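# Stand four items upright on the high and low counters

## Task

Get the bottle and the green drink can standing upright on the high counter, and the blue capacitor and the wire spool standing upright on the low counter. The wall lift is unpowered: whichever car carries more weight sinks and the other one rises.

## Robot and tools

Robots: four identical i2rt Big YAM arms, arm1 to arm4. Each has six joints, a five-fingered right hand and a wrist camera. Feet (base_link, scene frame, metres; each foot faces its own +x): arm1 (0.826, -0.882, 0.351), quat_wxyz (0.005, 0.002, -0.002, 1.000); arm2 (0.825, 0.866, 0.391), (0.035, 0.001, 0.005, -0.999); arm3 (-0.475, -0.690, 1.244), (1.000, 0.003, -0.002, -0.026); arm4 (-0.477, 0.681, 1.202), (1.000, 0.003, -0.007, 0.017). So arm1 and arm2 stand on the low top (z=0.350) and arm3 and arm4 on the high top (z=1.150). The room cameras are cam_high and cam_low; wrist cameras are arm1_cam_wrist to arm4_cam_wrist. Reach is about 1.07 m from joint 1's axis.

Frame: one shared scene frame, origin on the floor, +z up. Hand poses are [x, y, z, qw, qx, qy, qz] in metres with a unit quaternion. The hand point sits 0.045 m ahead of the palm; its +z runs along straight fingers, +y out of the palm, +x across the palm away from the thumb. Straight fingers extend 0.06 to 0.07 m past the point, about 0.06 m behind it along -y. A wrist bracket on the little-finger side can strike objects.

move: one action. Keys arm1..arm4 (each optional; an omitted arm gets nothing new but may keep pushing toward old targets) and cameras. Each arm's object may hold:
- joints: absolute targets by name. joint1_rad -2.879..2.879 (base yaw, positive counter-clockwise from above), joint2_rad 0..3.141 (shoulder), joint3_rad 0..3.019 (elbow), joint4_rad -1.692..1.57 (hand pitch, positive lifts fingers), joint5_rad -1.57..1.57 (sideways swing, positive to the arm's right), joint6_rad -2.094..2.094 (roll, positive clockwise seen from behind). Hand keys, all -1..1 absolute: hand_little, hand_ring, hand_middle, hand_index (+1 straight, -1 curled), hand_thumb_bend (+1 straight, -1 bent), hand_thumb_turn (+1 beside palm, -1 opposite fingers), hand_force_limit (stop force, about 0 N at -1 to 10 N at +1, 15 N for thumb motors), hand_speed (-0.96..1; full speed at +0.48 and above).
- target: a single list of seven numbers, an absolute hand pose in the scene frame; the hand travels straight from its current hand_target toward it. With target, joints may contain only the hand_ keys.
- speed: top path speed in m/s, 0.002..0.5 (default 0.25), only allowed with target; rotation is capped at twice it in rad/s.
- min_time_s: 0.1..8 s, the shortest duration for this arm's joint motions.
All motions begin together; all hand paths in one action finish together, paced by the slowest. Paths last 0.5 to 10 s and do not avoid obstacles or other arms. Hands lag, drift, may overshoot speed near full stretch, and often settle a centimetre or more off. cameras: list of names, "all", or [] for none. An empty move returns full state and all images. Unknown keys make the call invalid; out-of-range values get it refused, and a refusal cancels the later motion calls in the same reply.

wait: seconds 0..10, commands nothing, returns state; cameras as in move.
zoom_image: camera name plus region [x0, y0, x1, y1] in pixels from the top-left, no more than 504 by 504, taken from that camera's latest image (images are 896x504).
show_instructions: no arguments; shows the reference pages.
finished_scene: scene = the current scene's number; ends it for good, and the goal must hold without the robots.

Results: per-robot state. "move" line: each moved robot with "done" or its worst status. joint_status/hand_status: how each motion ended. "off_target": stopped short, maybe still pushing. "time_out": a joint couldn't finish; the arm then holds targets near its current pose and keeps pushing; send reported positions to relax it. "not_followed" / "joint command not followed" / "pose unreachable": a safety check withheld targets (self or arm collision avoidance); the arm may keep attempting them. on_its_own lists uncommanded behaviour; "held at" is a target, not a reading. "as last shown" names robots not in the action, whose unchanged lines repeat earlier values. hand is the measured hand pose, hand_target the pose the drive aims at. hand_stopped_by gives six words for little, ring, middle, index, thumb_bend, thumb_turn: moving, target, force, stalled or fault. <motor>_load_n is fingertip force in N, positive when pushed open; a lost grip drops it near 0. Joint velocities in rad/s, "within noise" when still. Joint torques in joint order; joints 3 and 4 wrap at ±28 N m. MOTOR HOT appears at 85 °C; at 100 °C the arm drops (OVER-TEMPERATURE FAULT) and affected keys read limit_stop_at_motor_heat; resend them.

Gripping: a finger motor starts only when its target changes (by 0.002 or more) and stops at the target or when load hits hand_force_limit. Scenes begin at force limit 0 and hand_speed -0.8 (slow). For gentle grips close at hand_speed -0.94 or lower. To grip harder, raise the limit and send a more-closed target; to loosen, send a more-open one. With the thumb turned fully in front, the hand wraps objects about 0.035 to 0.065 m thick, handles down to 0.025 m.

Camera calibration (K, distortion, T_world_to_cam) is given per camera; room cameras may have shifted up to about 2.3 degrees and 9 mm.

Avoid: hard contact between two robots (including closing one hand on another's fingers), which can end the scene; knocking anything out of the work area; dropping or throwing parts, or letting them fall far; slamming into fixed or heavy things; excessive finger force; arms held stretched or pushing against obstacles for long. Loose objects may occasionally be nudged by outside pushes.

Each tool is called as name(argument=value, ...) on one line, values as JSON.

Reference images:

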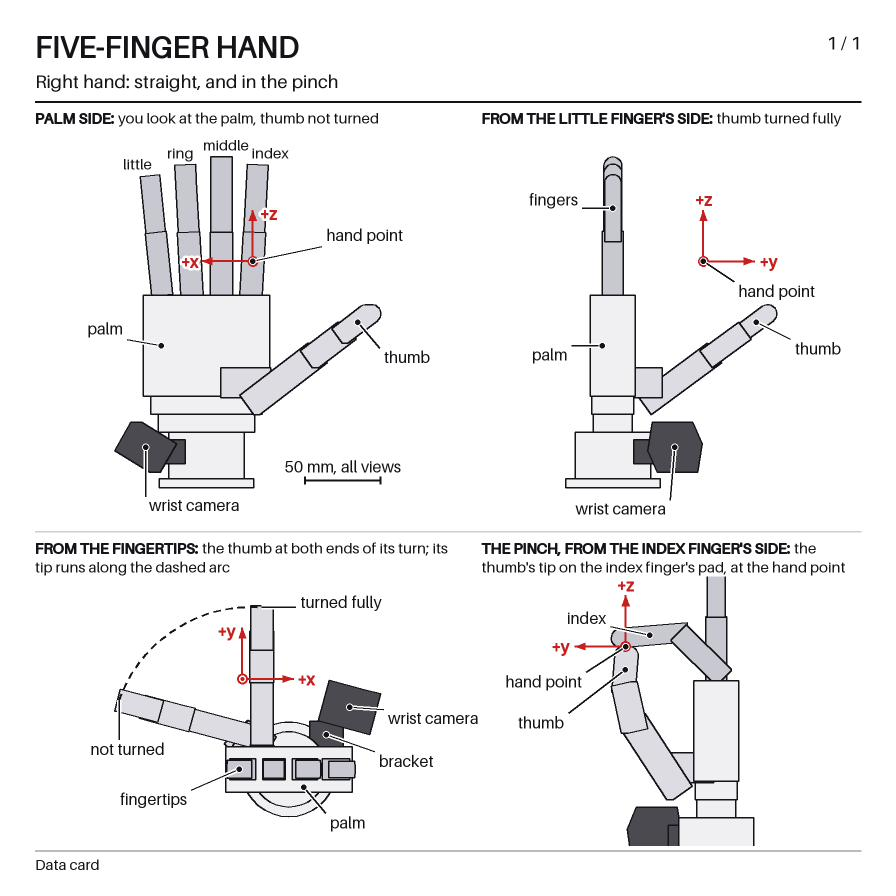

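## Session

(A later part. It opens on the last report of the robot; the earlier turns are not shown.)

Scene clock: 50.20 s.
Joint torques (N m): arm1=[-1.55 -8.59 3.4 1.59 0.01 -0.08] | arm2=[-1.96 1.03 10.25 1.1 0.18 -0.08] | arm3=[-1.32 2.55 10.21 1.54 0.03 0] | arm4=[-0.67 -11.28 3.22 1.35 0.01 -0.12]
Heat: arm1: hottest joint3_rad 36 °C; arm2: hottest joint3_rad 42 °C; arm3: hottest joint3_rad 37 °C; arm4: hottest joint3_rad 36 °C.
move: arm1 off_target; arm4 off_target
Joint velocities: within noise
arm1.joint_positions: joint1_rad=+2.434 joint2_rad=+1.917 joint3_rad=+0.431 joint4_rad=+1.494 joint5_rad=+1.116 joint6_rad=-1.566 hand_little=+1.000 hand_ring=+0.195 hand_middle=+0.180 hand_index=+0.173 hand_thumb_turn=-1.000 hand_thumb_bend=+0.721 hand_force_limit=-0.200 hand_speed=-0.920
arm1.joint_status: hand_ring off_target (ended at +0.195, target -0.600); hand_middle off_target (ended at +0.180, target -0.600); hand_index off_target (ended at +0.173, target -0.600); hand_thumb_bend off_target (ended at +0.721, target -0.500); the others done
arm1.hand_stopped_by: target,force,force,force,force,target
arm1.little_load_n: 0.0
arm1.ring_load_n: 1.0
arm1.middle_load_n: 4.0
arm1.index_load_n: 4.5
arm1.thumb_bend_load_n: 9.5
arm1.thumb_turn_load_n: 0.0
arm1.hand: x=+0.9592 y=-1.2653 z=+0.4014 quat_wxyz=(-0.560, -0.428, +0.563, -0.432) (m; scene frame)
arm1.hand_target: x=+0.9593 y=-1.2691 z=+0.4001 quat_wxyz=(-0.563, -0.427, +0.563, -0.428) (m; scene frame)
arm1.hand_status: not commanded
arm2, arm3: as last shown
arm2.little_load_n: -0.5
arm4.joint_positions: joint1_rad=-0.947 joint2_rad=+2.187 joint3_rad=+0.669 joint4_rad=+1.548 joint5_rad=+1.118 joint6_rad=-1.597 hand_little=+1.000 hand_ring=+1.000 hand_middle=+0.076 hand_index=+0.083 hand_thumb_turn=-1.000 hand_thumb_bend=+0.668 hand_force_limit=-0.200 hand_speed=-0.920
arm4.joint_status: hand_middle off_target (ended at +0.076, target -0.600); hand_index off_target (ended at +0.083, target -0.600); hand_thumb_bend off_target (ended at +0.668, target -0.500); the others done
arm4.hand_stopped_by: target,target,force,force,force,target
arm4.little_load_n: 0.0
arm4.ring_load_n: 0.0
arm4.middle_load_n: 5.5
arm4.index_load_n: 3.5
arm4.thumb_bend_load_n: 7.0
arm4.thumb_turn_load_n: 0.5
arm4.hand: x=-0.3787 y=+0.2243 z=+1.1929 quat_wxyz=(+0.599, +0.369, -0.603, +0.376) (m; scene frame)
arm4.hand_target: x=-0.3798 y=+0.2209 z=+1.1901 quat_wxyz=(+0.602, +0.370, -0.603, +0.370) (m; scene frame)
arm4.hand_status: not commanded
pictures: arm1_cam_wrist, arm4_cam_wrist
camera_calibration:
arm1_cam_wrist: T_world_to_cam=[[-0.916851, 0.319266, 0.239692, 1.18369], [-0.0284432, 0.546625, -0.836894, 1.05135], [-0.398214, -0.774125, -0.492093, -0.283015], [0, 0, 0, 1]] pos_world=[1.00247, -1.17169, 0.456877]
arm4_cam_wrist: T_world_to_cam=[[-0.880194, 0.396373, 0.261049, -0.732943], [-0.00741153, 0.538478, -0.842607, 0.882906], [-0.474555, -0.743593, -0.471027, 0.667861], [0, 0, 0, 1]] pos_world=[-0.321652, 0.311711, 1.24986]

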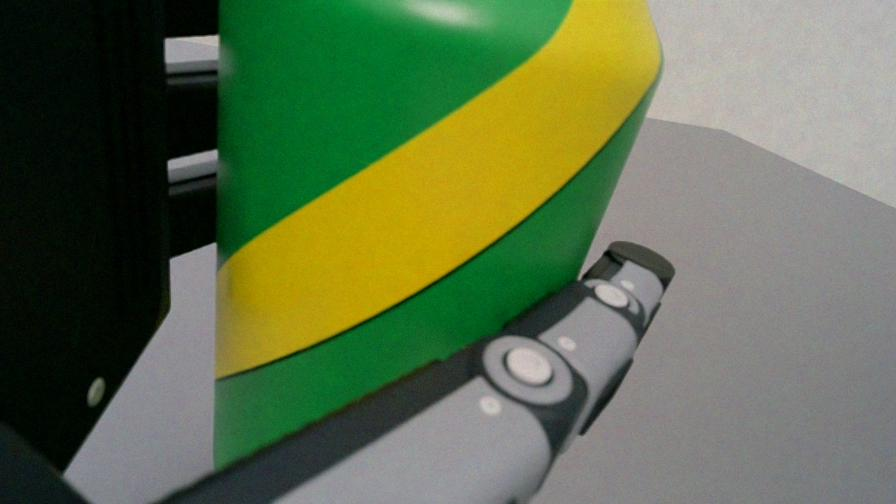

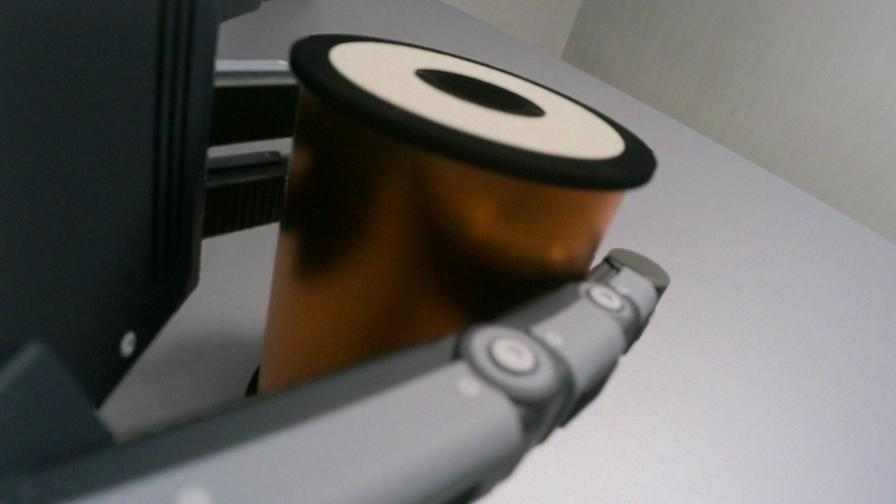

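move(arm1={"joints": {"hand_index": -0.65, "hand_middle": -0.65, "hand_ring": -0.65, "hand_thumb_bend": -0.55, "hand_force_limit": 0.1}}, arm4={"joints": {"hand_index": -0.65, "hand_middle": -0.65, "hand_thumb_bend": -0.55, "hand_force_limit": 0.4}}, cameras=[])

move(arm1={"target": [0.9593, -1.2691, 0.46, 0.5632, 0.4275, -0.5632, 0.4275], "speed": 0.05}, arm4={"target": [-0.3798, 0.2207, 1.25, 0.6026, 0.37, -0.6026, 0.37], "speed": 0.05}, cameras=["arm1_cam_wrist", "arm4_cam_wrist", "cam_high", "cam_low"])

Scene clock: 51.13 s.
Joint torques (N m): arm1=[-1.61 -8.59 3.41 1.61 0.02 -0.07] | arm2=[-1.9 0.91 10.28 1.13 0.18 -0.09] | arm3=[-1.38 2.61 10.22 1.55 0.01 0] | arm4=[-0.85 -11.11 3.22 1.44 0.02 -0.14]
Heat: arm1: hottest joint3_rad 36 °C; arm2: hottest joint3_rad 42 °C; arm3: hottest joint3_rad 37 °C; arm4: hottest joint3_rad 36 °C.
move: arm1 off_target; arm4 off_target
Joint velocities: within noise
arm1.joint_positions: joint1_rad=+2.434 joint2_rad=+1.917 joint3_rad=+0.431 joint4_rad=+1.494 joint5_rad=+1.116 joint6_rad=-1.567 hand_little=+1.000 hand_ring=+0.168 hand_middle=+0.167 hand_index=+0.167 hand_thumb_turn=-1.000 hand_thumb_bend=+0.722 hand_force_limit=+0.100 hand_speed=-0.920
arm1.joint_status: hand_ring off_target (ended at +0.168, target -0.650); hand_middle off_target (ended at +0.167, target -0.650); hand_index off_target (ended at +0.167, target -0.650); hand_thumb_bend off_target (ended at +0.722, target -0.550); the others done
arm1.hand_stopped_by: target,force,force,force,force,target
arm1.little_load_n: 0.0
arm1.ring_load_n: 7.0
arm1.middle_load_n: 4.5
arm1.index_load_n: 3.0
arm1.thumb_bend_load_n: 15.0
arm1.thumb_turn_load_n: 4.0
arm1.hand: x=+0.9592 y=-1.2652 z=+0.4014 quat_wxyz=(-0.560, -0.428, +0.563, -0.432) (m; scene frame)
arm1.hand_target: x=+0.9593 y=-1.2691 z=+0.4001 quat_wxyz=(-0.563, -0.427, +0.563, -0.428) (m; scene frame)
arm1.hand_status: not commanded
arm2, arm3: as last shown
arm2.little_load_n: 0.0
arm4.joint_positions: joint1_rad=-0.947 joint2_rad=+2.187 joint3_rad=+0.669 joint4_rad=+1.548 joint5_rad=+1.118 joint6_rad=-1.597 hand_little=+1.000 hand_ring=+1.000 hand_middle=+0.071 hand_index=+0.071 hand_thumb_turn=-1.000 hand_thumb_bend=+0.664 hand_force_limit=+0.400 hand_speed=-0.920
arm4.joint_status: hand_middle off_target (ended at +0.071, target -0.650); hand_index off_target (ended at +0.071, target -0.650); hand_thumb_bend off_target (ended at +0.664, target -0.550); the others done
arm4.hand_stopped_by: target,target,force,force,force,target
arm4.little_load_n: 0.0
arm4.ring_load_n: 0.0
arm4.middle_load_n: 6.0
arm4.index_load_n: 7.5
arm4.thumb_bend_load_n: 10.0
arm4.thumb_turn_load_n: 0.5
arm4.hand: x=-0.3787 y=+0.2242 z=+1.1929 quat_wxyz=(+0.599, +0.369, -0.603, +0.376) (m; scene frame)
arm4.hand_target: x=-0.3798 y=+0.2208 z=+1.1901 quat_wxyz=(+0.602, +0.370, -0.603, +0.370) (m; scene frame)
arm4.hand_status: not commanded
pictures: none
No camera images: "cameras" was empty.

Scene clock: 53.13 s.
Joint torques (N m): arm1=[-1.55 -10.7 4.4 1.91 0.09 -0.11] | arm2=[-2.02 0.97 10.29 1.17 0.16 -0.08] | arm3=[-1.32 2.55 10.19 1.51 0.02 0] | arm4=[-0.73 -16.09 3.06 2.07 0.11 -0.27]
Heat: arm1: hottest joint3_rad 36 °C; arm2: hottest joint3_rad 42 °C; arm3: hottest joint3_rad 38 °C; arm4: hottest joint3_rad 35 °C.
move: arm1 off_target; arm4 off_target
Joint velocities: within noise
arm1.joint_positions: joint1_rad=+2.434 joint2_rad=+1.692 joint3_rad=+0.425 joint4_rad=+1.238 joint5_rad=+1.116 joint6_rad=-1.564 hand_little=+1.000 hand_ring=+0.168 hand_middle=+0.167 hand_index=+0.167 hand_thumb_turn=-1.000 hand_thumb_bend=+0.722 hand_force_limit=+0.100 hand_speed=-0.920
arm1.joint_status: not commanded
arm1.hand_stopped_by: target,force,force,force,force,target
arm1.little_load_n: 0.0
arm1.ring_load_n: 5.5
arm1.middle_load_n: 4.0
arm1.index_load_n: 4.5
arm1.thumb_bend_load_n: 14.0
arm1.thumb_turn_load_n: 7.5
arm1.hand: x=+0.9606 y=-1.2664 z=+0.4480 quat_wxyz=(-0.562, -0.440, +0.560, -0.420) (m; scene frame)
arm1.hand_target: x=+0.9591 y=-1.2690 z=+0.4597 quat_wxyz=(-0.563, -0.428, +0.563, -0.427) (m; scene frame)
arm1.hand_status: off_target (0.012 m and 1.8 deg from the pose sent, 0.059 m and 0.6 deg at the start)
arm2, arm3: as last shown
arm4.joint_positions: joint1_rad=-0.947 joint2_rad=+2.047 joint3_rad=+0.635 joint4_rad=+1.377 joint5_rad=+1.119 joint6_rad=-1.583 hand_little=+1.000 hand_ring=+1.000 hand_middle=+0.071 hand_index=+0.071 hand_thumb_turn=-1.000 hand_thumb_bend=+0.664 hand_force_limit=+0.400 hand_speed=-0.920
arm4.joint_status: not commanded
arm4.hand_stopped_by: target,target,force,force,force,target
arm4.little_load_n: 0.0
arm4.ring_load_n: 0.0
arm4.middle_load_n: 5.5
arm4.index_load_n: 7.0
arm4.thumb_bend_load_n: 10.5
arm4.thumb_turn_load_n: 1.5
arm4.hand: x=-0.3802 y=+0.2257 z=+1.2251 quat_wxyz=(+0.599, +0.387, -0.603, +0.357) (m; scene frame)
arm4.hand_target: x=-0.3800 y=+0.2209 z=+1.2491 quat_wxyz=(+0.603, +0.370, -0.603, +0.370) (m; scene frame)
arm4.hand_status: off_target (0.025 m and 2.5 deg from the pose sent, 0.057 m and 0.8 deg at the start)
pictures: arm1_cam_wrist, arm4_cam_wrist, cam_high, cam_low
camera_calibration:
arm1_cam_wrist: T_world_to_cam=[[-0.910281, 0.312368, 0.27169, 1.14473], [-0.050992, 0.566673, -0.822363, 1.13158], [-0.410839, -0.762435, -0.499903, -0.229996], [0, 0, 0, 1]] pos_world=[1.00524, -1.17417, 0.504579]
arm4_cam_wrist: T_world_to_cam=[[-0.872292, 0.383848, 0.302931, -0.788727], [-0.0300483, 0.576262, -0.816713, 0.860391], [-0.488062, -0.721514, -0.491134, 0.697891], [0, 0, 0, 1]] pos_world=[-0.321533, 0.31048, 1.28438]

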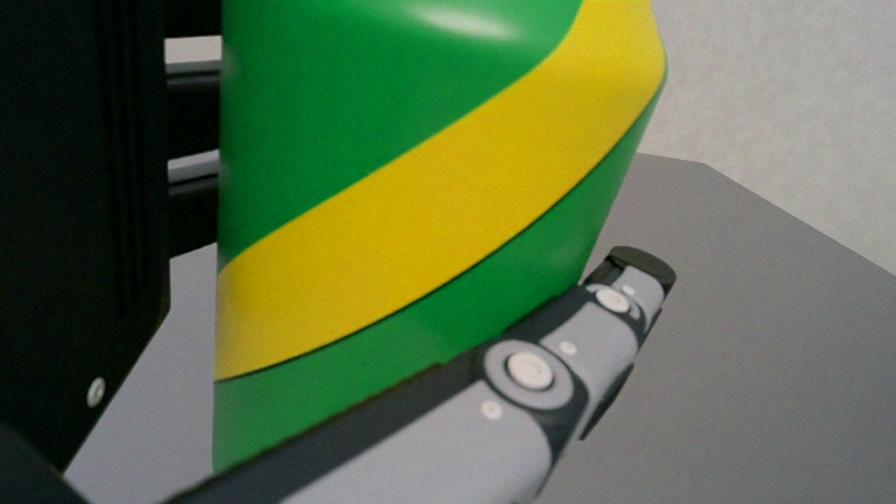

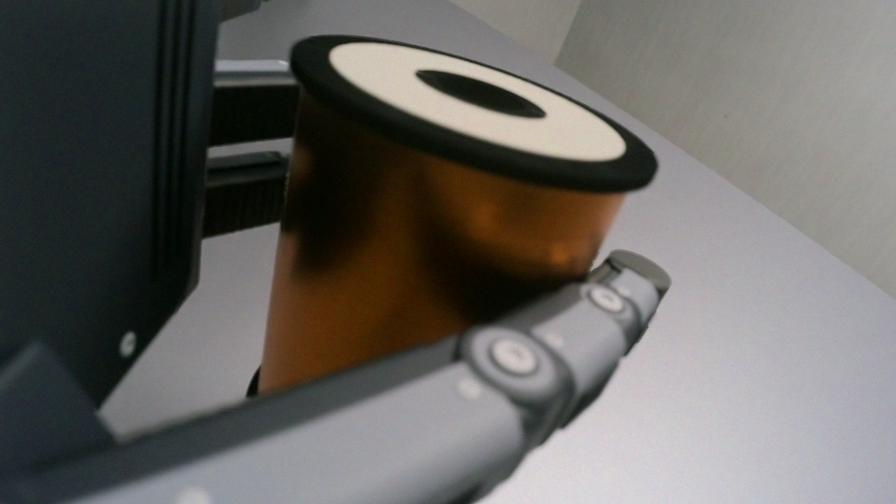

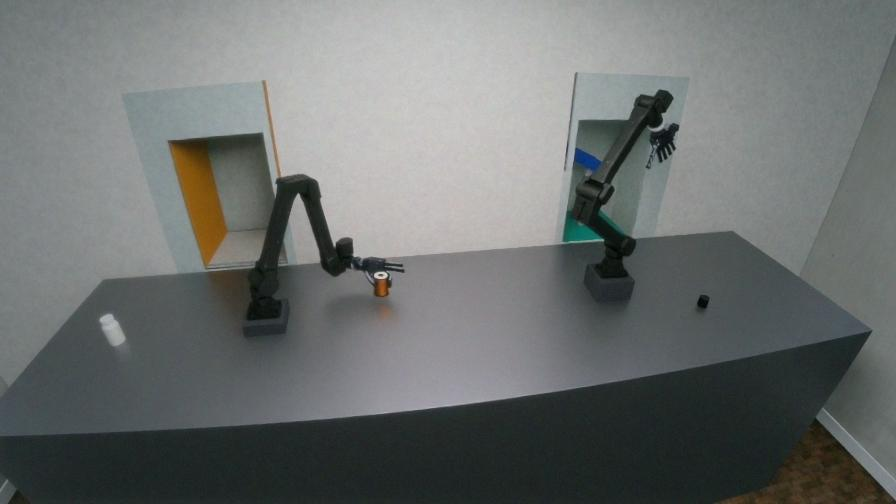

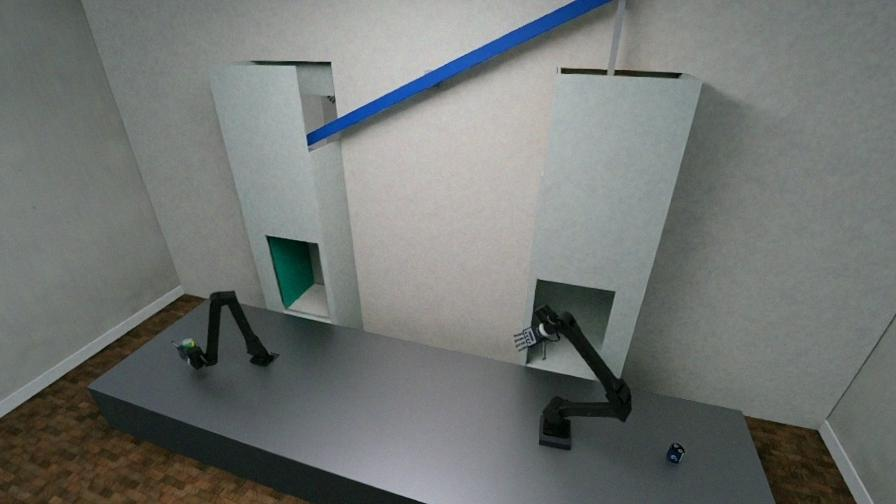

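move(arm1={"joints": {"joint2_rad": 0.85, "joint3_rad": 0.36, "joint4_rad": 0.49}, "min_time_s": 3}, arm4={"joints": {"joint2_rad": 0.85, "joint3_rad": 0.36, "joint4_rad": 0.49}, "min_time_s": 4}, cameras=["cam_high", "cam_low"])

Scene clock: 60.80 s.
Joint torques (N m): arm1=[-1.49 -3.25 9.7 1.94 0.07 -0.11] | arm2=[-1.96 0.91 10.28 1.16 0.18 -0.08] | arm3=[-1.32 2.49 10.21 1.5 0.02 0.01] | arm4=[-1.03 -3.08 11.33 1.89 0.12 -0.26]
Heat: arm1: hottest joint3_rad 37 °C; arm2: hottest joint3_rad 43 °C; arm3: hottest joint3_rad 38 °C; arm4: hottest joint3_rad 35 °C.
move: arm1 done; arm4 done
Joint velocities: within noise
arm1.joint_positions: joint1_rad=+2.434 joint2_rad=+0.868 joint3_rad=+0.346 joint4_rad=+0.488 joint5_rad=+1.116 joint6_rad=-1.563 hand_little=+1.000 hand_ring=+0.168 hand_middle=+0.167 hand_index=+0.167 hand_thumb_turn=-1.000 hand_thumb_bend=+0.722 hand_force_limit=+0.100 hand_speed=-0.920
arm1.joint_status: all done
arm1.hand_stopped_by: target,force,force,force,force,target
arm1.little_load_n: 0.0
arm1.ring_load_n: 5.5
arm1.middle_load_n: 4.5
arm1.index_load_n: 4.5
arm1.thumb_bend_load_n: 14.0
arm1.thumb_turn_load_n: 7.0
arm1.hand: x=+0.8939 y=-1.2083 z=+0.5874 quat_wxyz=(-0.562, -0.441, +0.560, -0.419) (m; scene frame)
arm1.hand_target: x=+0.8917 y=-1.2092 z=+0.5987 quat_wxyz=(-0.564, -0.430, +0.563, -0.425) (m; scene frame)
arm1.hand_status: not commanded
arm2, arm3: as last shown
arm4.joint_positions: joint1_rad=-0.947 joint2_rad=+0.877 joint3_rad=+0.342 joint4_rad=+0.484 joint5_rad=+1.120 joint6_rad=-1.582 hand_little=+1.000 hand_ring=+1.000 hand_middle=+0.071 hand_index=+0.071 hand_thumb_turn=-1.000 hand_thumb_bend=+0.664 hand_force_limit=+0.400 hand_speed=-0.920
arm4.joint_status: all done
arm4.hand_stopped_by: target,target,force,force,force,target
arm4.little_load_n: 0.0
arm4.ring_load_n: 0.0
arm4.middle_load_n: 5.5
arm4.index_load_n: 7.0
arm4.thumb_bend_load_n: 10.0
arm4.thumb_turn_load_n: 1.5
arm4.hand: x=-0.4787 y=+0.3481 z=+1.4344 quat_wxyz=(+0.599, +0.393, -0.602, +0.352) (m; scene frame)
arm4.hand_target: x=-0.4808 y=+0.3478 z=+1.4509 quat_wxyz=(+0.604, +0.379, -0.602, +0.361) (m; scene frame)
arm4.hand_status: not commanded
pictures: cam_high, cam_low

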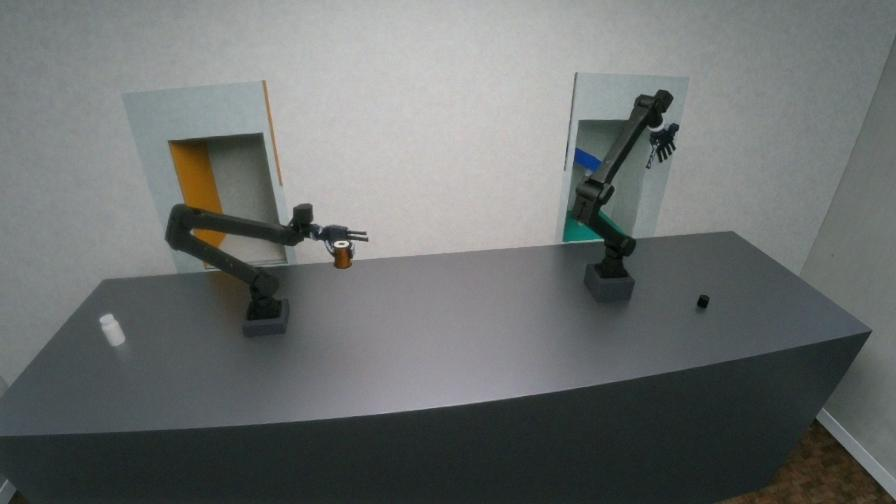

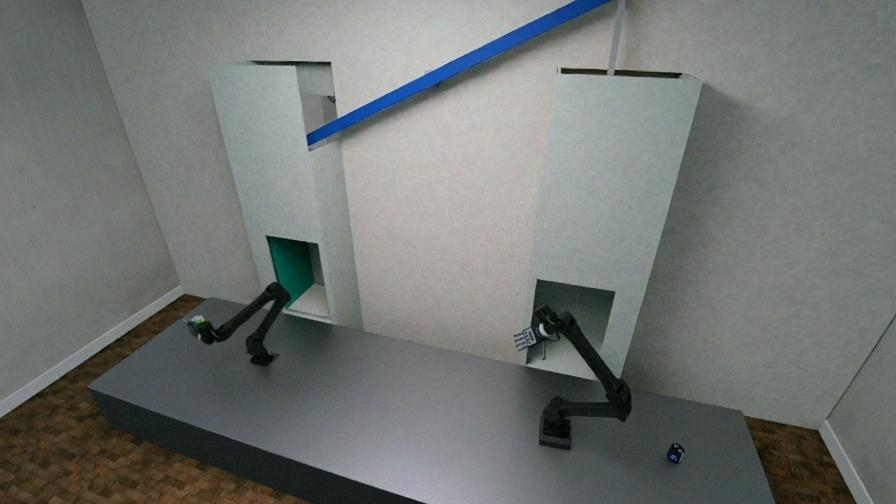

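move(arm1={"joints": {"joint1_rad": 1.0}, "min_time_s": 3.5}, arm4={"joints": {"joint1_rad": 1.0}, "min_time_s": 5}, cameras=["all"])

Scene clock: 66.53 s.
Joint torques (N m): arm1=[-1.49 -3.37 9.69 1.87 0.02 -0.11] | arm2=[-2.08 1.03 10.24 1.13 0.18 -0.08] | arm3=[-1.32 2.61 10.22 1.54 0.03 0] | arm4=[0.09 -3.43 11.21 1.98 0.05 -0.25]
Heat: arm1: hottest joint3_rad 38 °C; arm2: hottest joint3_rad 43 °C; arm3: hottest joint3_rad 38 °C; arm4: hottest joint3_rad 36 °C.
move: arm1 done; arm4 done
Joint velocities: within noise
arm1.joint_positions: joint1_rad=+1.006 joint2_rad=+0.868 joint3_rad=+0.346 joint4_rad=+0.488 joint5_rad=+1.117 joint6_rad=-1.563 hand_little=+1.000 hand_ring=+0.168 hand_middle=+0.167 hand_index=+0.167 hand_thumb_turn=-1.000 hand_thumb_bend=+0.722 hand_force_limit=+0.100 hand_speed=-0.920
arm1.joint_status: all done
arm1.hand_stopped_by: target,force,force,force,force,target
arm1.little_load_n: 0.0
arm1.ring_load_n: 5.5
arm1.middle_load_n: 4.0
arm1.index_load_n: 4.5
arm1.thumb_bend_load_n: 14.0
arm1.thumb_turn_load_n: 7.0
arm1.hand: x=+0.5144 y=-0.9951 z=+0.5895 quat_wxyz=(-0.701, +0.034, +0.710, +0.052) (m; scene frame)
arm1.hand_target: x=+0.5133 y=-0.9936 z=+0.6008 quat_wxyz=(-0.707, +0.043, +0.704, +0.047) (m; scene frame)
arm1.hand_status: not commanded
arm2, arm3: as last shown
arm4.joint_positions: joint1_rad=+0.990 joint2_rad=+0.877 joint3_rad=+0.342 joint4_rad=+0.484 joint5_rad=+1.121 joint6_rad=-1.581 hand_little=+1.000 hand_ring=+1.000 hand_middle=+0.071 hand_index=+0.071 hand_thumb_turn=-1.000 hand_thumb_bend=+0.664 hand_force_limit=+0.400 hand_speed=-0.920
arm4.joint_status: all done
arm4.hand_stopped_by: target,target,force,force,force,target
arm4.little_load_n: 0.0
arm4.ring_load_n: 0.0
arm4.middle_load_n: 5.5
arm4.index_load_n: 7.0
arm4.thumb_bend_load_n: 10.5
arm4.thumb_turn_load_n: 1.5
arm4.hand: x=-0.1709 y=+0.7992 z=+1.4414 quat_wxyz=(+0.052, +0.710, -0.017, +0.702) (m; scene frame)
arm4.hand_target: x=-0.1721 y=+0.8022 z=+1.4580 quat_wxyz=(+0.041, +0.702, -0.022, +0.711) (m; scene frame)
arm4.hand_status: not commanded
pictures: arm1_cam_wrist, arm2_cam_wrist, arm3_cam_wrist, arm4_cam_wrist, cam_high, cam_low
camera_calibration:
arm1_cam_wrist: T_world_to_cam=[[0.181223, 0.944936, 0.272497, 0.682915], [0.549567, 0.132478, -0.82488, 0.331941], [-0.815558, 0.299242, -0.495297, 1.12628], [0, 0, 0, 1]] pos_world=[0.612366, -1.02632, 0.645564]
arm4_cam_wrist: T_world_to_cam=[[-0.0526511, -0.946214, 0.319229, 0.287762], [-0.514167, -0.248356, -0.820946, 1.29519], [0.856073, -0.20736, -0.473435, 1.11341], [0, 0, 0, 1]] pos_world=[-0.272065, 0.82483, 1.49855]

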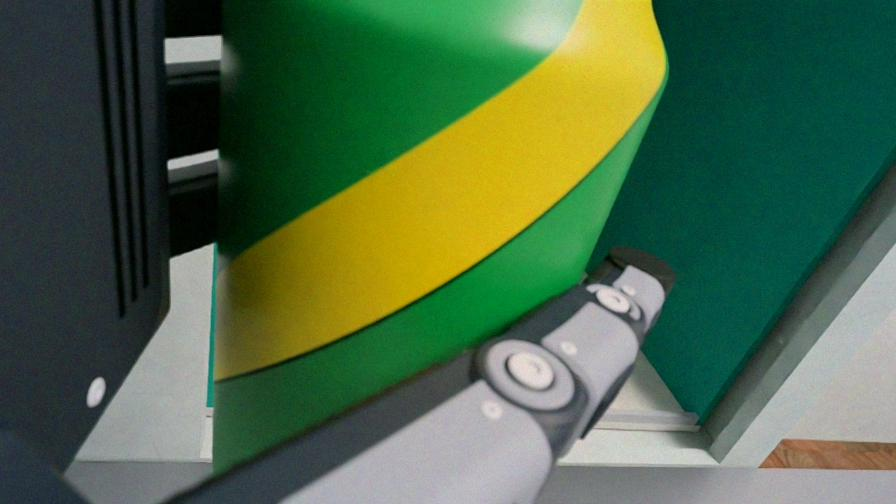

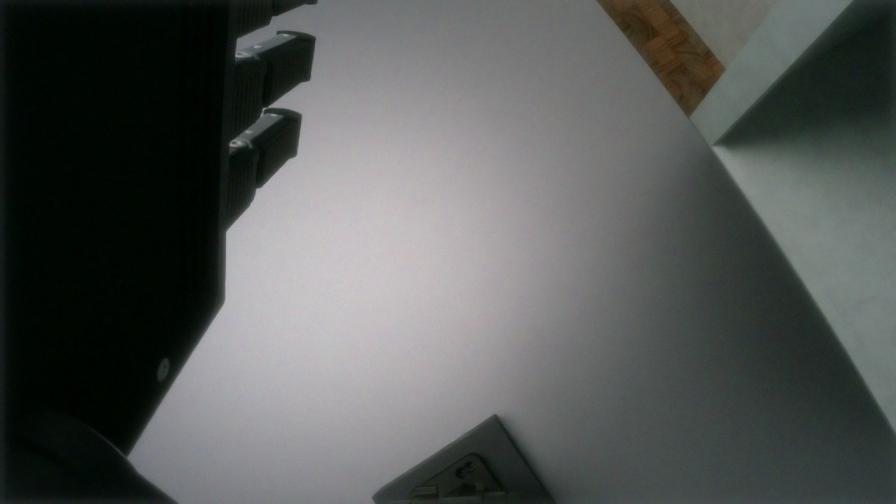

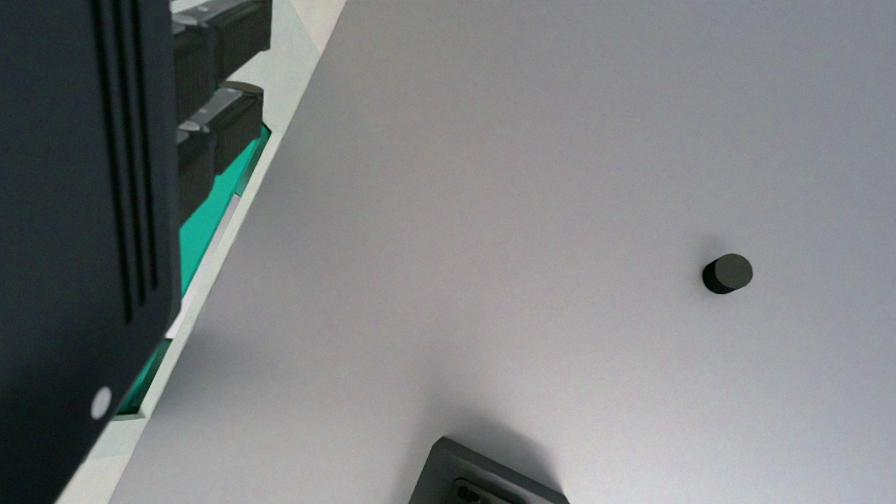

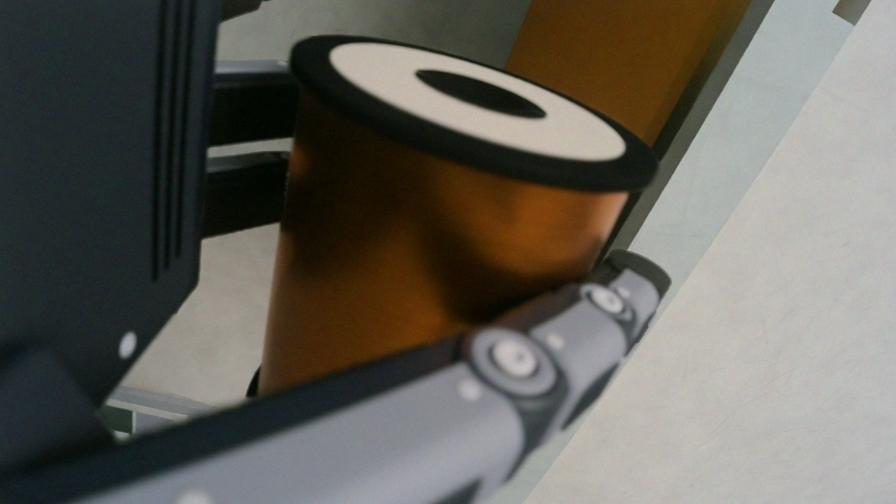

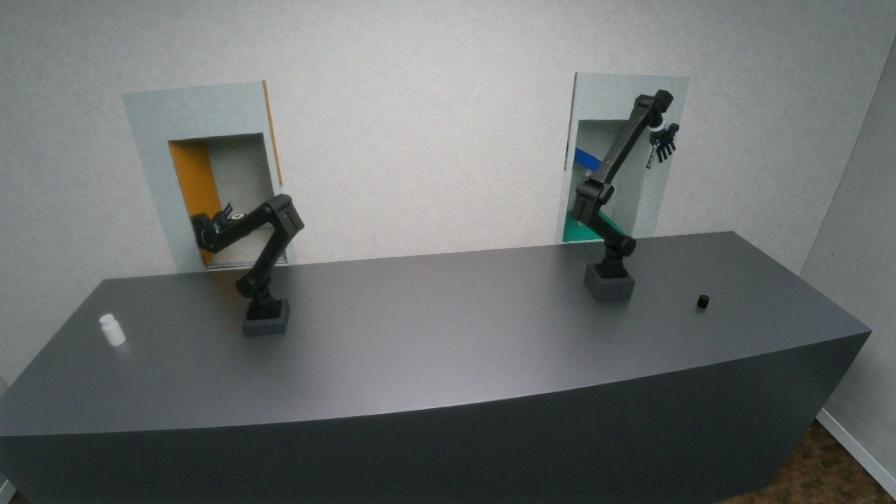

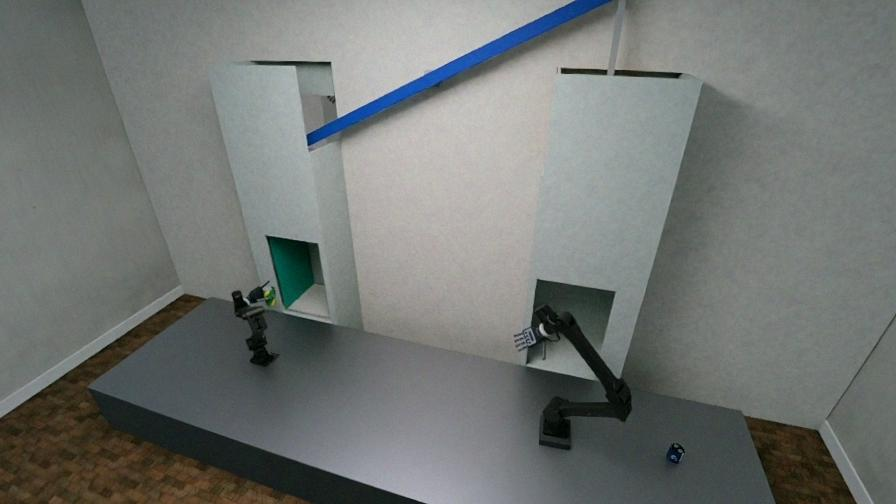

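move(arm1={"target": [0.42, -0.86, 0.58, -0.7071, 0, 0.7071, 0], "speed": 0.12}, arm4={"target": [-0.08, 0.865, 1.45, 0, 0.7071, 0, 0.7071], "speed": 0.1}, cameras=["arm1_cam_wrist", "arm4_cam_wrist", "cam_high", "cam_low"])

Scene clock: 70.23 s.
Joint torques (N m): arm1=[-1.49 -2.02 11.17 4.15 -0.12 -0.1] | arm2=[-1.96 0.91 10.26 1.11 0.17 -0.08] | arm3=[-1.26 2.61 10.24 1.51 0.02 0] | arm4=[-1.08 -4.72 17.25 3.79 0.15 -0.27]
Heat: arm1: hottest joint3_rad 38 °C; arm2: hottest joint3_rad 43 °C; arm3: hottest joint3_rad 38 °C; arm4: hottest joint3_rad 37 °C.
move: arm1 off_target; arm4 off_target
Joint velocities: within noise
arm1.joint_positions: joint1_rad=+0.195 joint2_rad=+0.820 joint3_rad=+0.257 joint4_rad=+0.479 joint5_rad=+0.181 joint6_rad=-1.558 hand_little=+1.000 hand_ring=+0.168 hand_middle=+0.167 hand_index=+0.167 hand_thumb_turn=-1.000 hand_thumb_bend=+0.722 hand_force_limit=+0.100 hand_speed=-0.920
arm1.joint_status: not commanded
arm1.hand_stopped_by: target,force,force,force,force,target
arm1.little_load_n: 0.0
arm1.ring_load_n: 4.0
arm1.middle_load_n: 4.0
arm1.index_load_n: 5.5
arm1.thumb_bend_load_n: 13.5
arm1.thumb_turn_load_n: 5.0
arm1.hand: x=+0.4292 y=-0.8610 z=+0.5490 quat_wxyz=(-0.678, -0.003, +0.735, +0.001) (m; scene frame)
arm1.hand_target: x=+0.4214 y=-0.8599 z=+0.5799 quat_wxyz=(-0.707, +0.000, +0.707, +0.000) (m; scene frame)
arm1.hand_status: off_target (0.032 m and 4.6 deg from the pose sent, 0.165 m and 7.1 deg at the start)
arm2, arm3: as last shown
arm4.joint_positions: joint1_rad=+0.857 joint2_rad=+1.174 joint3_rad=+0.430 joint4_rad=+0.577 joint5_rad=+0.878 joint6_rad=-1.536 hand_little=+1.000 hand_ring=+1.000 hand_middle=+0.071 hand_index=+0.071 hand_thumb_turn=-1.000 hand_thumb_bend=+0.664 hand_force_limit=+0.400 hand_speed=-0.920
arm4.joint_status: not commanded
arm4.hand_stopped_by: target,target,force,force,force,target
arm4.little_load_n: 0.0
arm4.ring_load_n: 0.0
arm4.middle_load_n: 5.5
arm4.index_load_n: 7.5
arm4.thumb_bend_load_n: 10.0
arm4.thumb_turn_load_n: 1.5
arm4.hand: x=-0.1045 y=+0.8452 z=+1.3975 quat_wxyz=(+0.028, +0.738, +0.035, +0.673) (m; scene frame)
arm4.hand_target: x=-0.0852 y=+0.8615 z=+1.4499 quat_wxyz=(+0.000, +0.707, +0.000, +0.707) (m; scene frame)
arm4.hand_status: off_target (0.061 m and 7.3 deg from the pose sent, 0.113 m and 6.3 deg at the start)
pictures: arm1_cam_wrist, arm4_cam_wrist, cam_high, cam_low
camera_calibration:
arm1_cam_wrist: T_world_to_cam=[[0.0454964, 0.965187, 0.257573, 0.666624], [0.584792, 0.18331, -0.7902, 0.337176], [-0.809906, 0.186578, -0.556094, 0.930477], [0, 0, 0, 1]] pos_world=[0.526092, -0.878831, 0.612165]
arm4_cam_wrist: T_world_to_cam=[[0.0754384, -0.933367, 0.350907, 0.306992], [-0.550568, -0.332393, -0.765761, 1.29486], [0.831375, -0.13543, -0.538957, 1.07341], [0, 0, 0, 1]] pos_world=[-0.202655, 0.86231, 1.46235]

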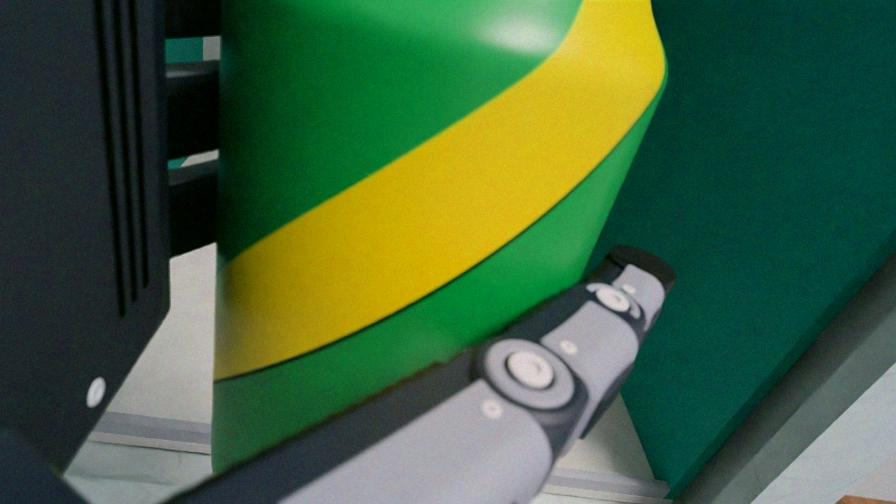

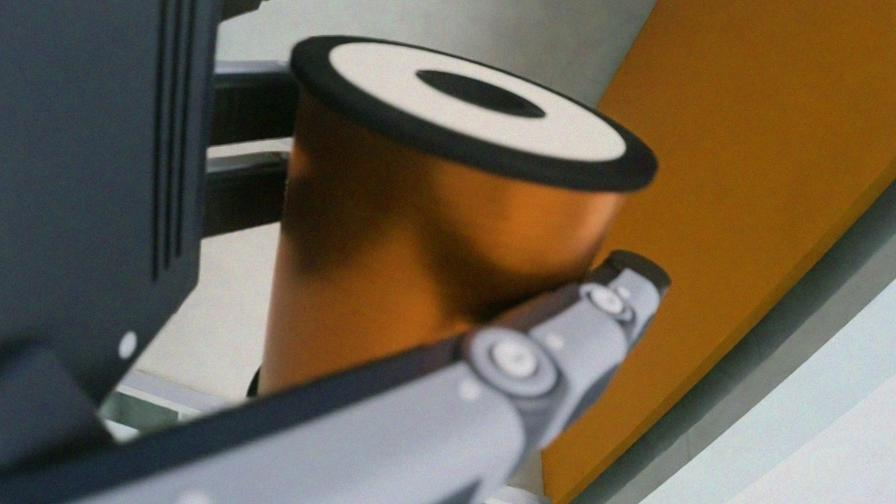

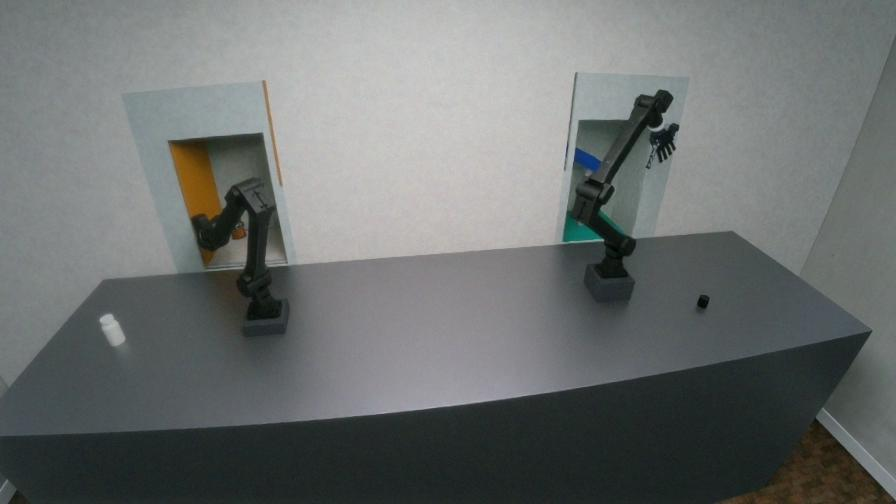

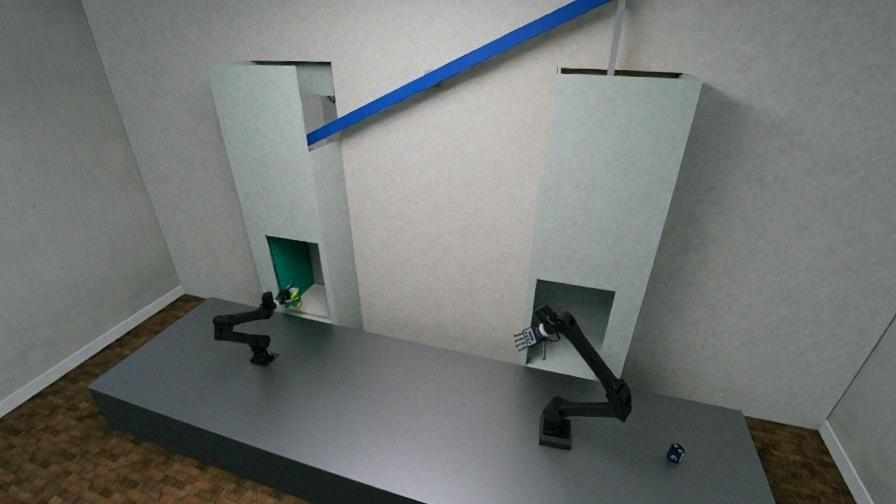

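move(arm1={"target": [0.18, -0.85, 0.5, -0.7071, 0, 0.7071, 0], "speed": 0.12}, arm4={"target": [0.14, 0.865, 1.4, 0, 0.7071, 0, 0.7071], "speed": 0.1}, cameras=["arm1_cam_wrist", "arm4_cam_wrist", "cam_high", "cam_low"])

Scene clock: 73.53 s.
Joint torques (N m): arm1=[-1.73 -13.16 11.52 4.27 -0.11 -0.11] | arm2=[-1.9 0.85 10.29 1.14 0.17 -0.09] | arm3=[-1.32 2.73 10.22 1.51 0.02 0] | arm4=[-1.2 -13.92 15.82 4.31 0.09 -0.35]
Heat: arm1: hottest joint3_rad 39 °C; arm2: hottest joint3_rad 44 °C; arm3: hottest joint3_rad 38 °C; arm4: hottest joint3_rad 38 °C.
move: arm1 off_target; arm4 off_target
Joint velocities: within noise
arm1.joint_positions: joint1_rad=+0.082 joint2_rad=+1.759 joint3_rad=+0.724 joint4_rad=+0.906 joint5_rad=+0.067 joint6_rad=-1.557 hand_little=+1.000 hand_ring=+0.168 hand_middle=+0.167 hand_index=+0.167 hand_thumb_turn=-1.000 hand_thumb_bend=+0.722 hand_force_limit=+0.100 hand_speed=-0.920
arm1.joint_status: not commanded
arm1.hand_stopped_by: target,force,force,force,force,target
arm1.little_load_n: 0.0
arm1.ring_load_n: 4.0
arm1.middle_load_n: 4.0
arm1.index_load_n: 5.5
arm1.thumb_bend_load_n: 13.5
arm1.thumb_turn_load_n: 5.0
arm1.hand: x=+0.2108 y=-0.8528 z=+0.4487 quat_wxyz=(-0.661, -0.001, +0.750, -0.002) (m; scene frame)
arm1.hand_target: x=+0.1850 y=-0.8499 z=+0.5009 quat_wxyz=(-0.707, +0.000, +0.707, +0.000) (m; scene frame)
arm1.hand_status: off_target (0.060 m and 7.2 deg from the pose sent, 0.254 m and 4.6 deg at the start)
arm2.joint_positions: joint1_rad=+1.073 joint2_rad=+0.646 joint3_rad=+1.349 joint4_rad=-1.536 joint5_rad=+0.000 joint6_rad=-1.200 hand_little=+1.000 hand_ring=+1.000 hand_middle=+1.000 hand_index=+1.000 hand_thumb_turn=+1.000 hand_thumb_bend=+1.000 hand_force_limit=+0.000 hand_speed=-0.800
arm2.joint_status: not commanded
arm2.hand_stopped_by: target,target,target,target,target,target
arm2.little_load_n: 0.0
arm2.ring_load_n: 0.0
arm2.middle_load_n: 0.0
arm2.index_load_n: 0.0
arm2.thumb_bend_load_n: 0.0
arm2.thumb_turn_load_n: 0.0
arm2.hand: x=+0.7019 y=+0.7039 z=+0.8164 quat_wxyz=(+0.260, +0.353, -0.865, +0.244) (m; scene frame)
arm2.hand_target: x=+0.7017 y=+0.7034 z=+0.8274 quat_wxyz=(+0.269, +0.351, -0.861, +0.252) (m; scene frame)
arm2.hand_status: not commanded
arm3.joint_positions: joint1_rad=-1.037 joint2_rad=+0.624 joint3_rad=+1.435 joint4_rad=-1.536 joint5_rad=+0.000 joint6_rad=-1.200 hand_little=+1.000 hand_ring=+1.000 hand_middle=+1.000 hand_index=+1.000 hand_thumb_turn=+1.000 hand_thumb_bend=+1.000 hand_force_limit=+0.000 hand_speed=-0.800
arm3.joint_status: not commanded
arm3.hand_stopped_by: target,target,target,target,target,target
arm3.little_load_n: 0.0
arm3.ring_load_n: 0.0
arm3.middle_load_n: 0.0
arm3.index_load_n: 0.0
arm3.thumb_bend_load_n: 0.0
arm3.thumb_turn_load_n: 0.0
arm3.hand: x=-0.4322 y=-0.8772 z=+1.7112 quat_wxyz=(+0.141, +0.679, -0.610, +0.384) (m; scene frame)
arm3.hand_target: x=-0.4325 y=-0.8769 z=+1.7216 quat_wxyz=(+0.145, +0.675, -0.606, +0.395) (m; scene frame)
arm3.hand_status: not commanded
arm4.joint_positions: joint1_rad=+0.503 joint2_rad=+1.729 joint3_rad=+0.827 joint4_rad=+0.727 joint5_rad=+0.528 joint6_rad=-1.536 hand_little=+1.000 hand_ring=+1.000 hand_middle=+0.071 hand_index=+0.071 hand_thumb_turn=-1.000 hand_thumb_bend=+0.664 hand_force_limit=+0.400 hand_speed=-0.920
arm4.joint_status: not commanded
arm4.hand_stopped_by: target,target,force,force,force,target
arm4.little_load_n: 0.0
arm4.ring_load_n: 0.0
arm4.middle_load_n: 5.5
arm4.index_load_n: 7.5
arm4.thumb_bend_load_n: 10.0
arm4.thumb_turn_load_n: 2.0
arm4.hand: x=+0.1036 y=+0.8528 z=+1.3354 quat_wxyz=(+0.015, +0.754, +0.019, +0.657) (m; scene frame)
arm4.hand_target: x=+0.1324 y=+0.8619 z=+1.4011 quat_wxyz=(+0.001, +0.707, -0.001, +0.707) (m; scene frame)
arm4.hand_status: off_target (0.075 m and 8.3 deg from the pose sent, 0.245 m and 7.3 deg at the start)
pictures: arm1_cam_wrist, arm4_cam_wrist, cam_high, cam_low
camera_calibration:
arm1_cam_wrist: T_world_to_cam=[[0.0343478, 0.967076, 0.252159, 0.700884], [0.620483, 0.177157, -0.763948, 0.35973], [-0.783467, 0.182701, -0.593969, 0.704436], [0, 0, 0, 1]] pos_world=[0.304622, -0.870238, 0.516493]
arm4_cam_wrist: T_world_to_cam=[[0.0829887, -0.947072, 0.31011, 0.385625], [-0.587832, -0.297803, -0.752175, 1.32062], [0.804715, -0.119871, -0.581433, 0.914253], [0, 0, 0, 1]] pos_world=[0.00858393, 0.86809, 1.40532]

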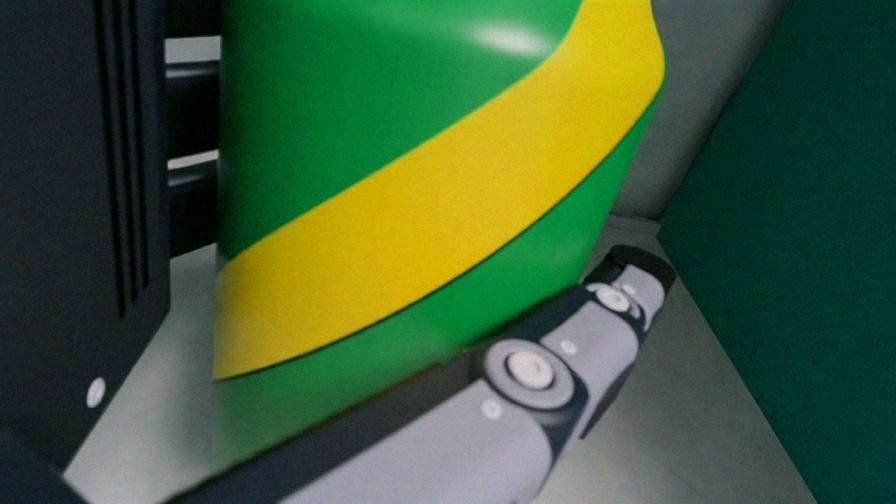

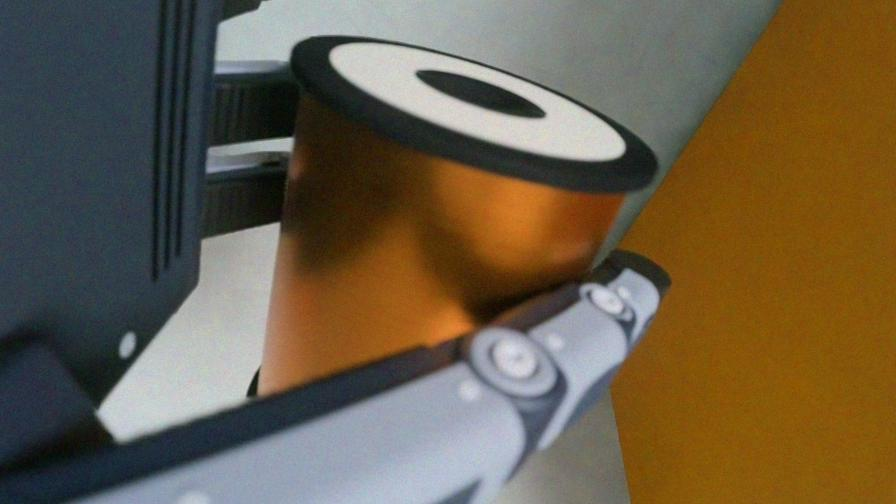

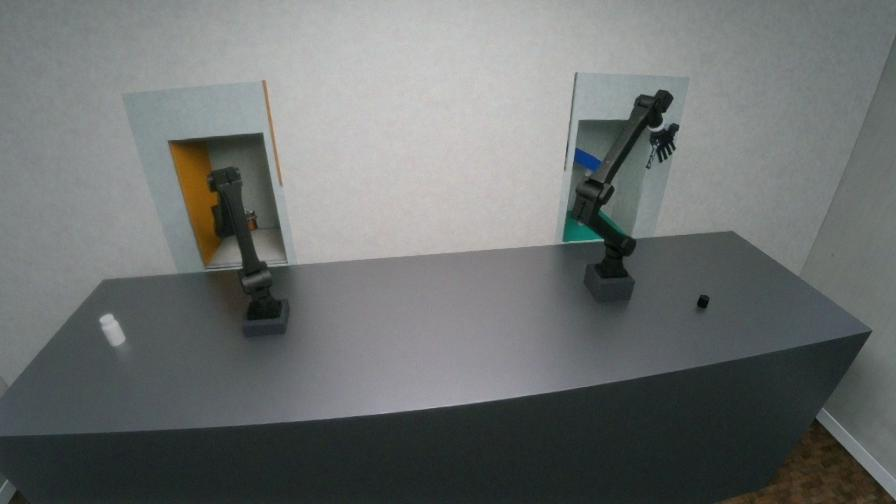

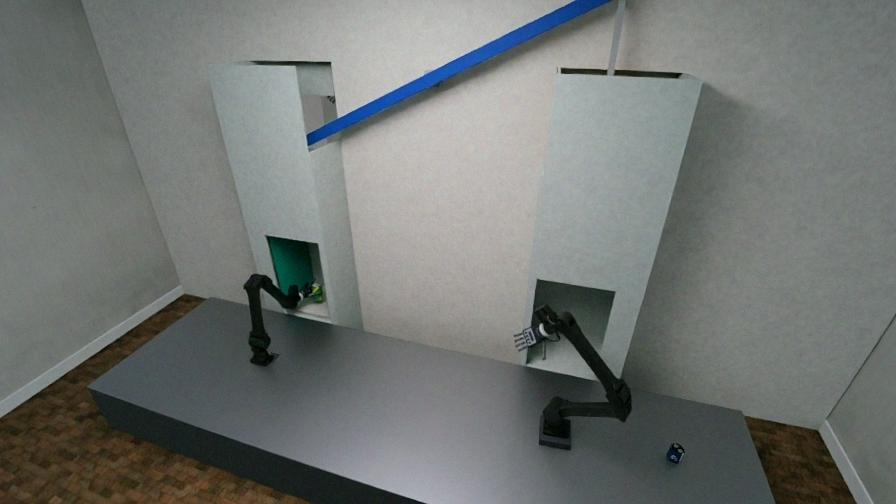

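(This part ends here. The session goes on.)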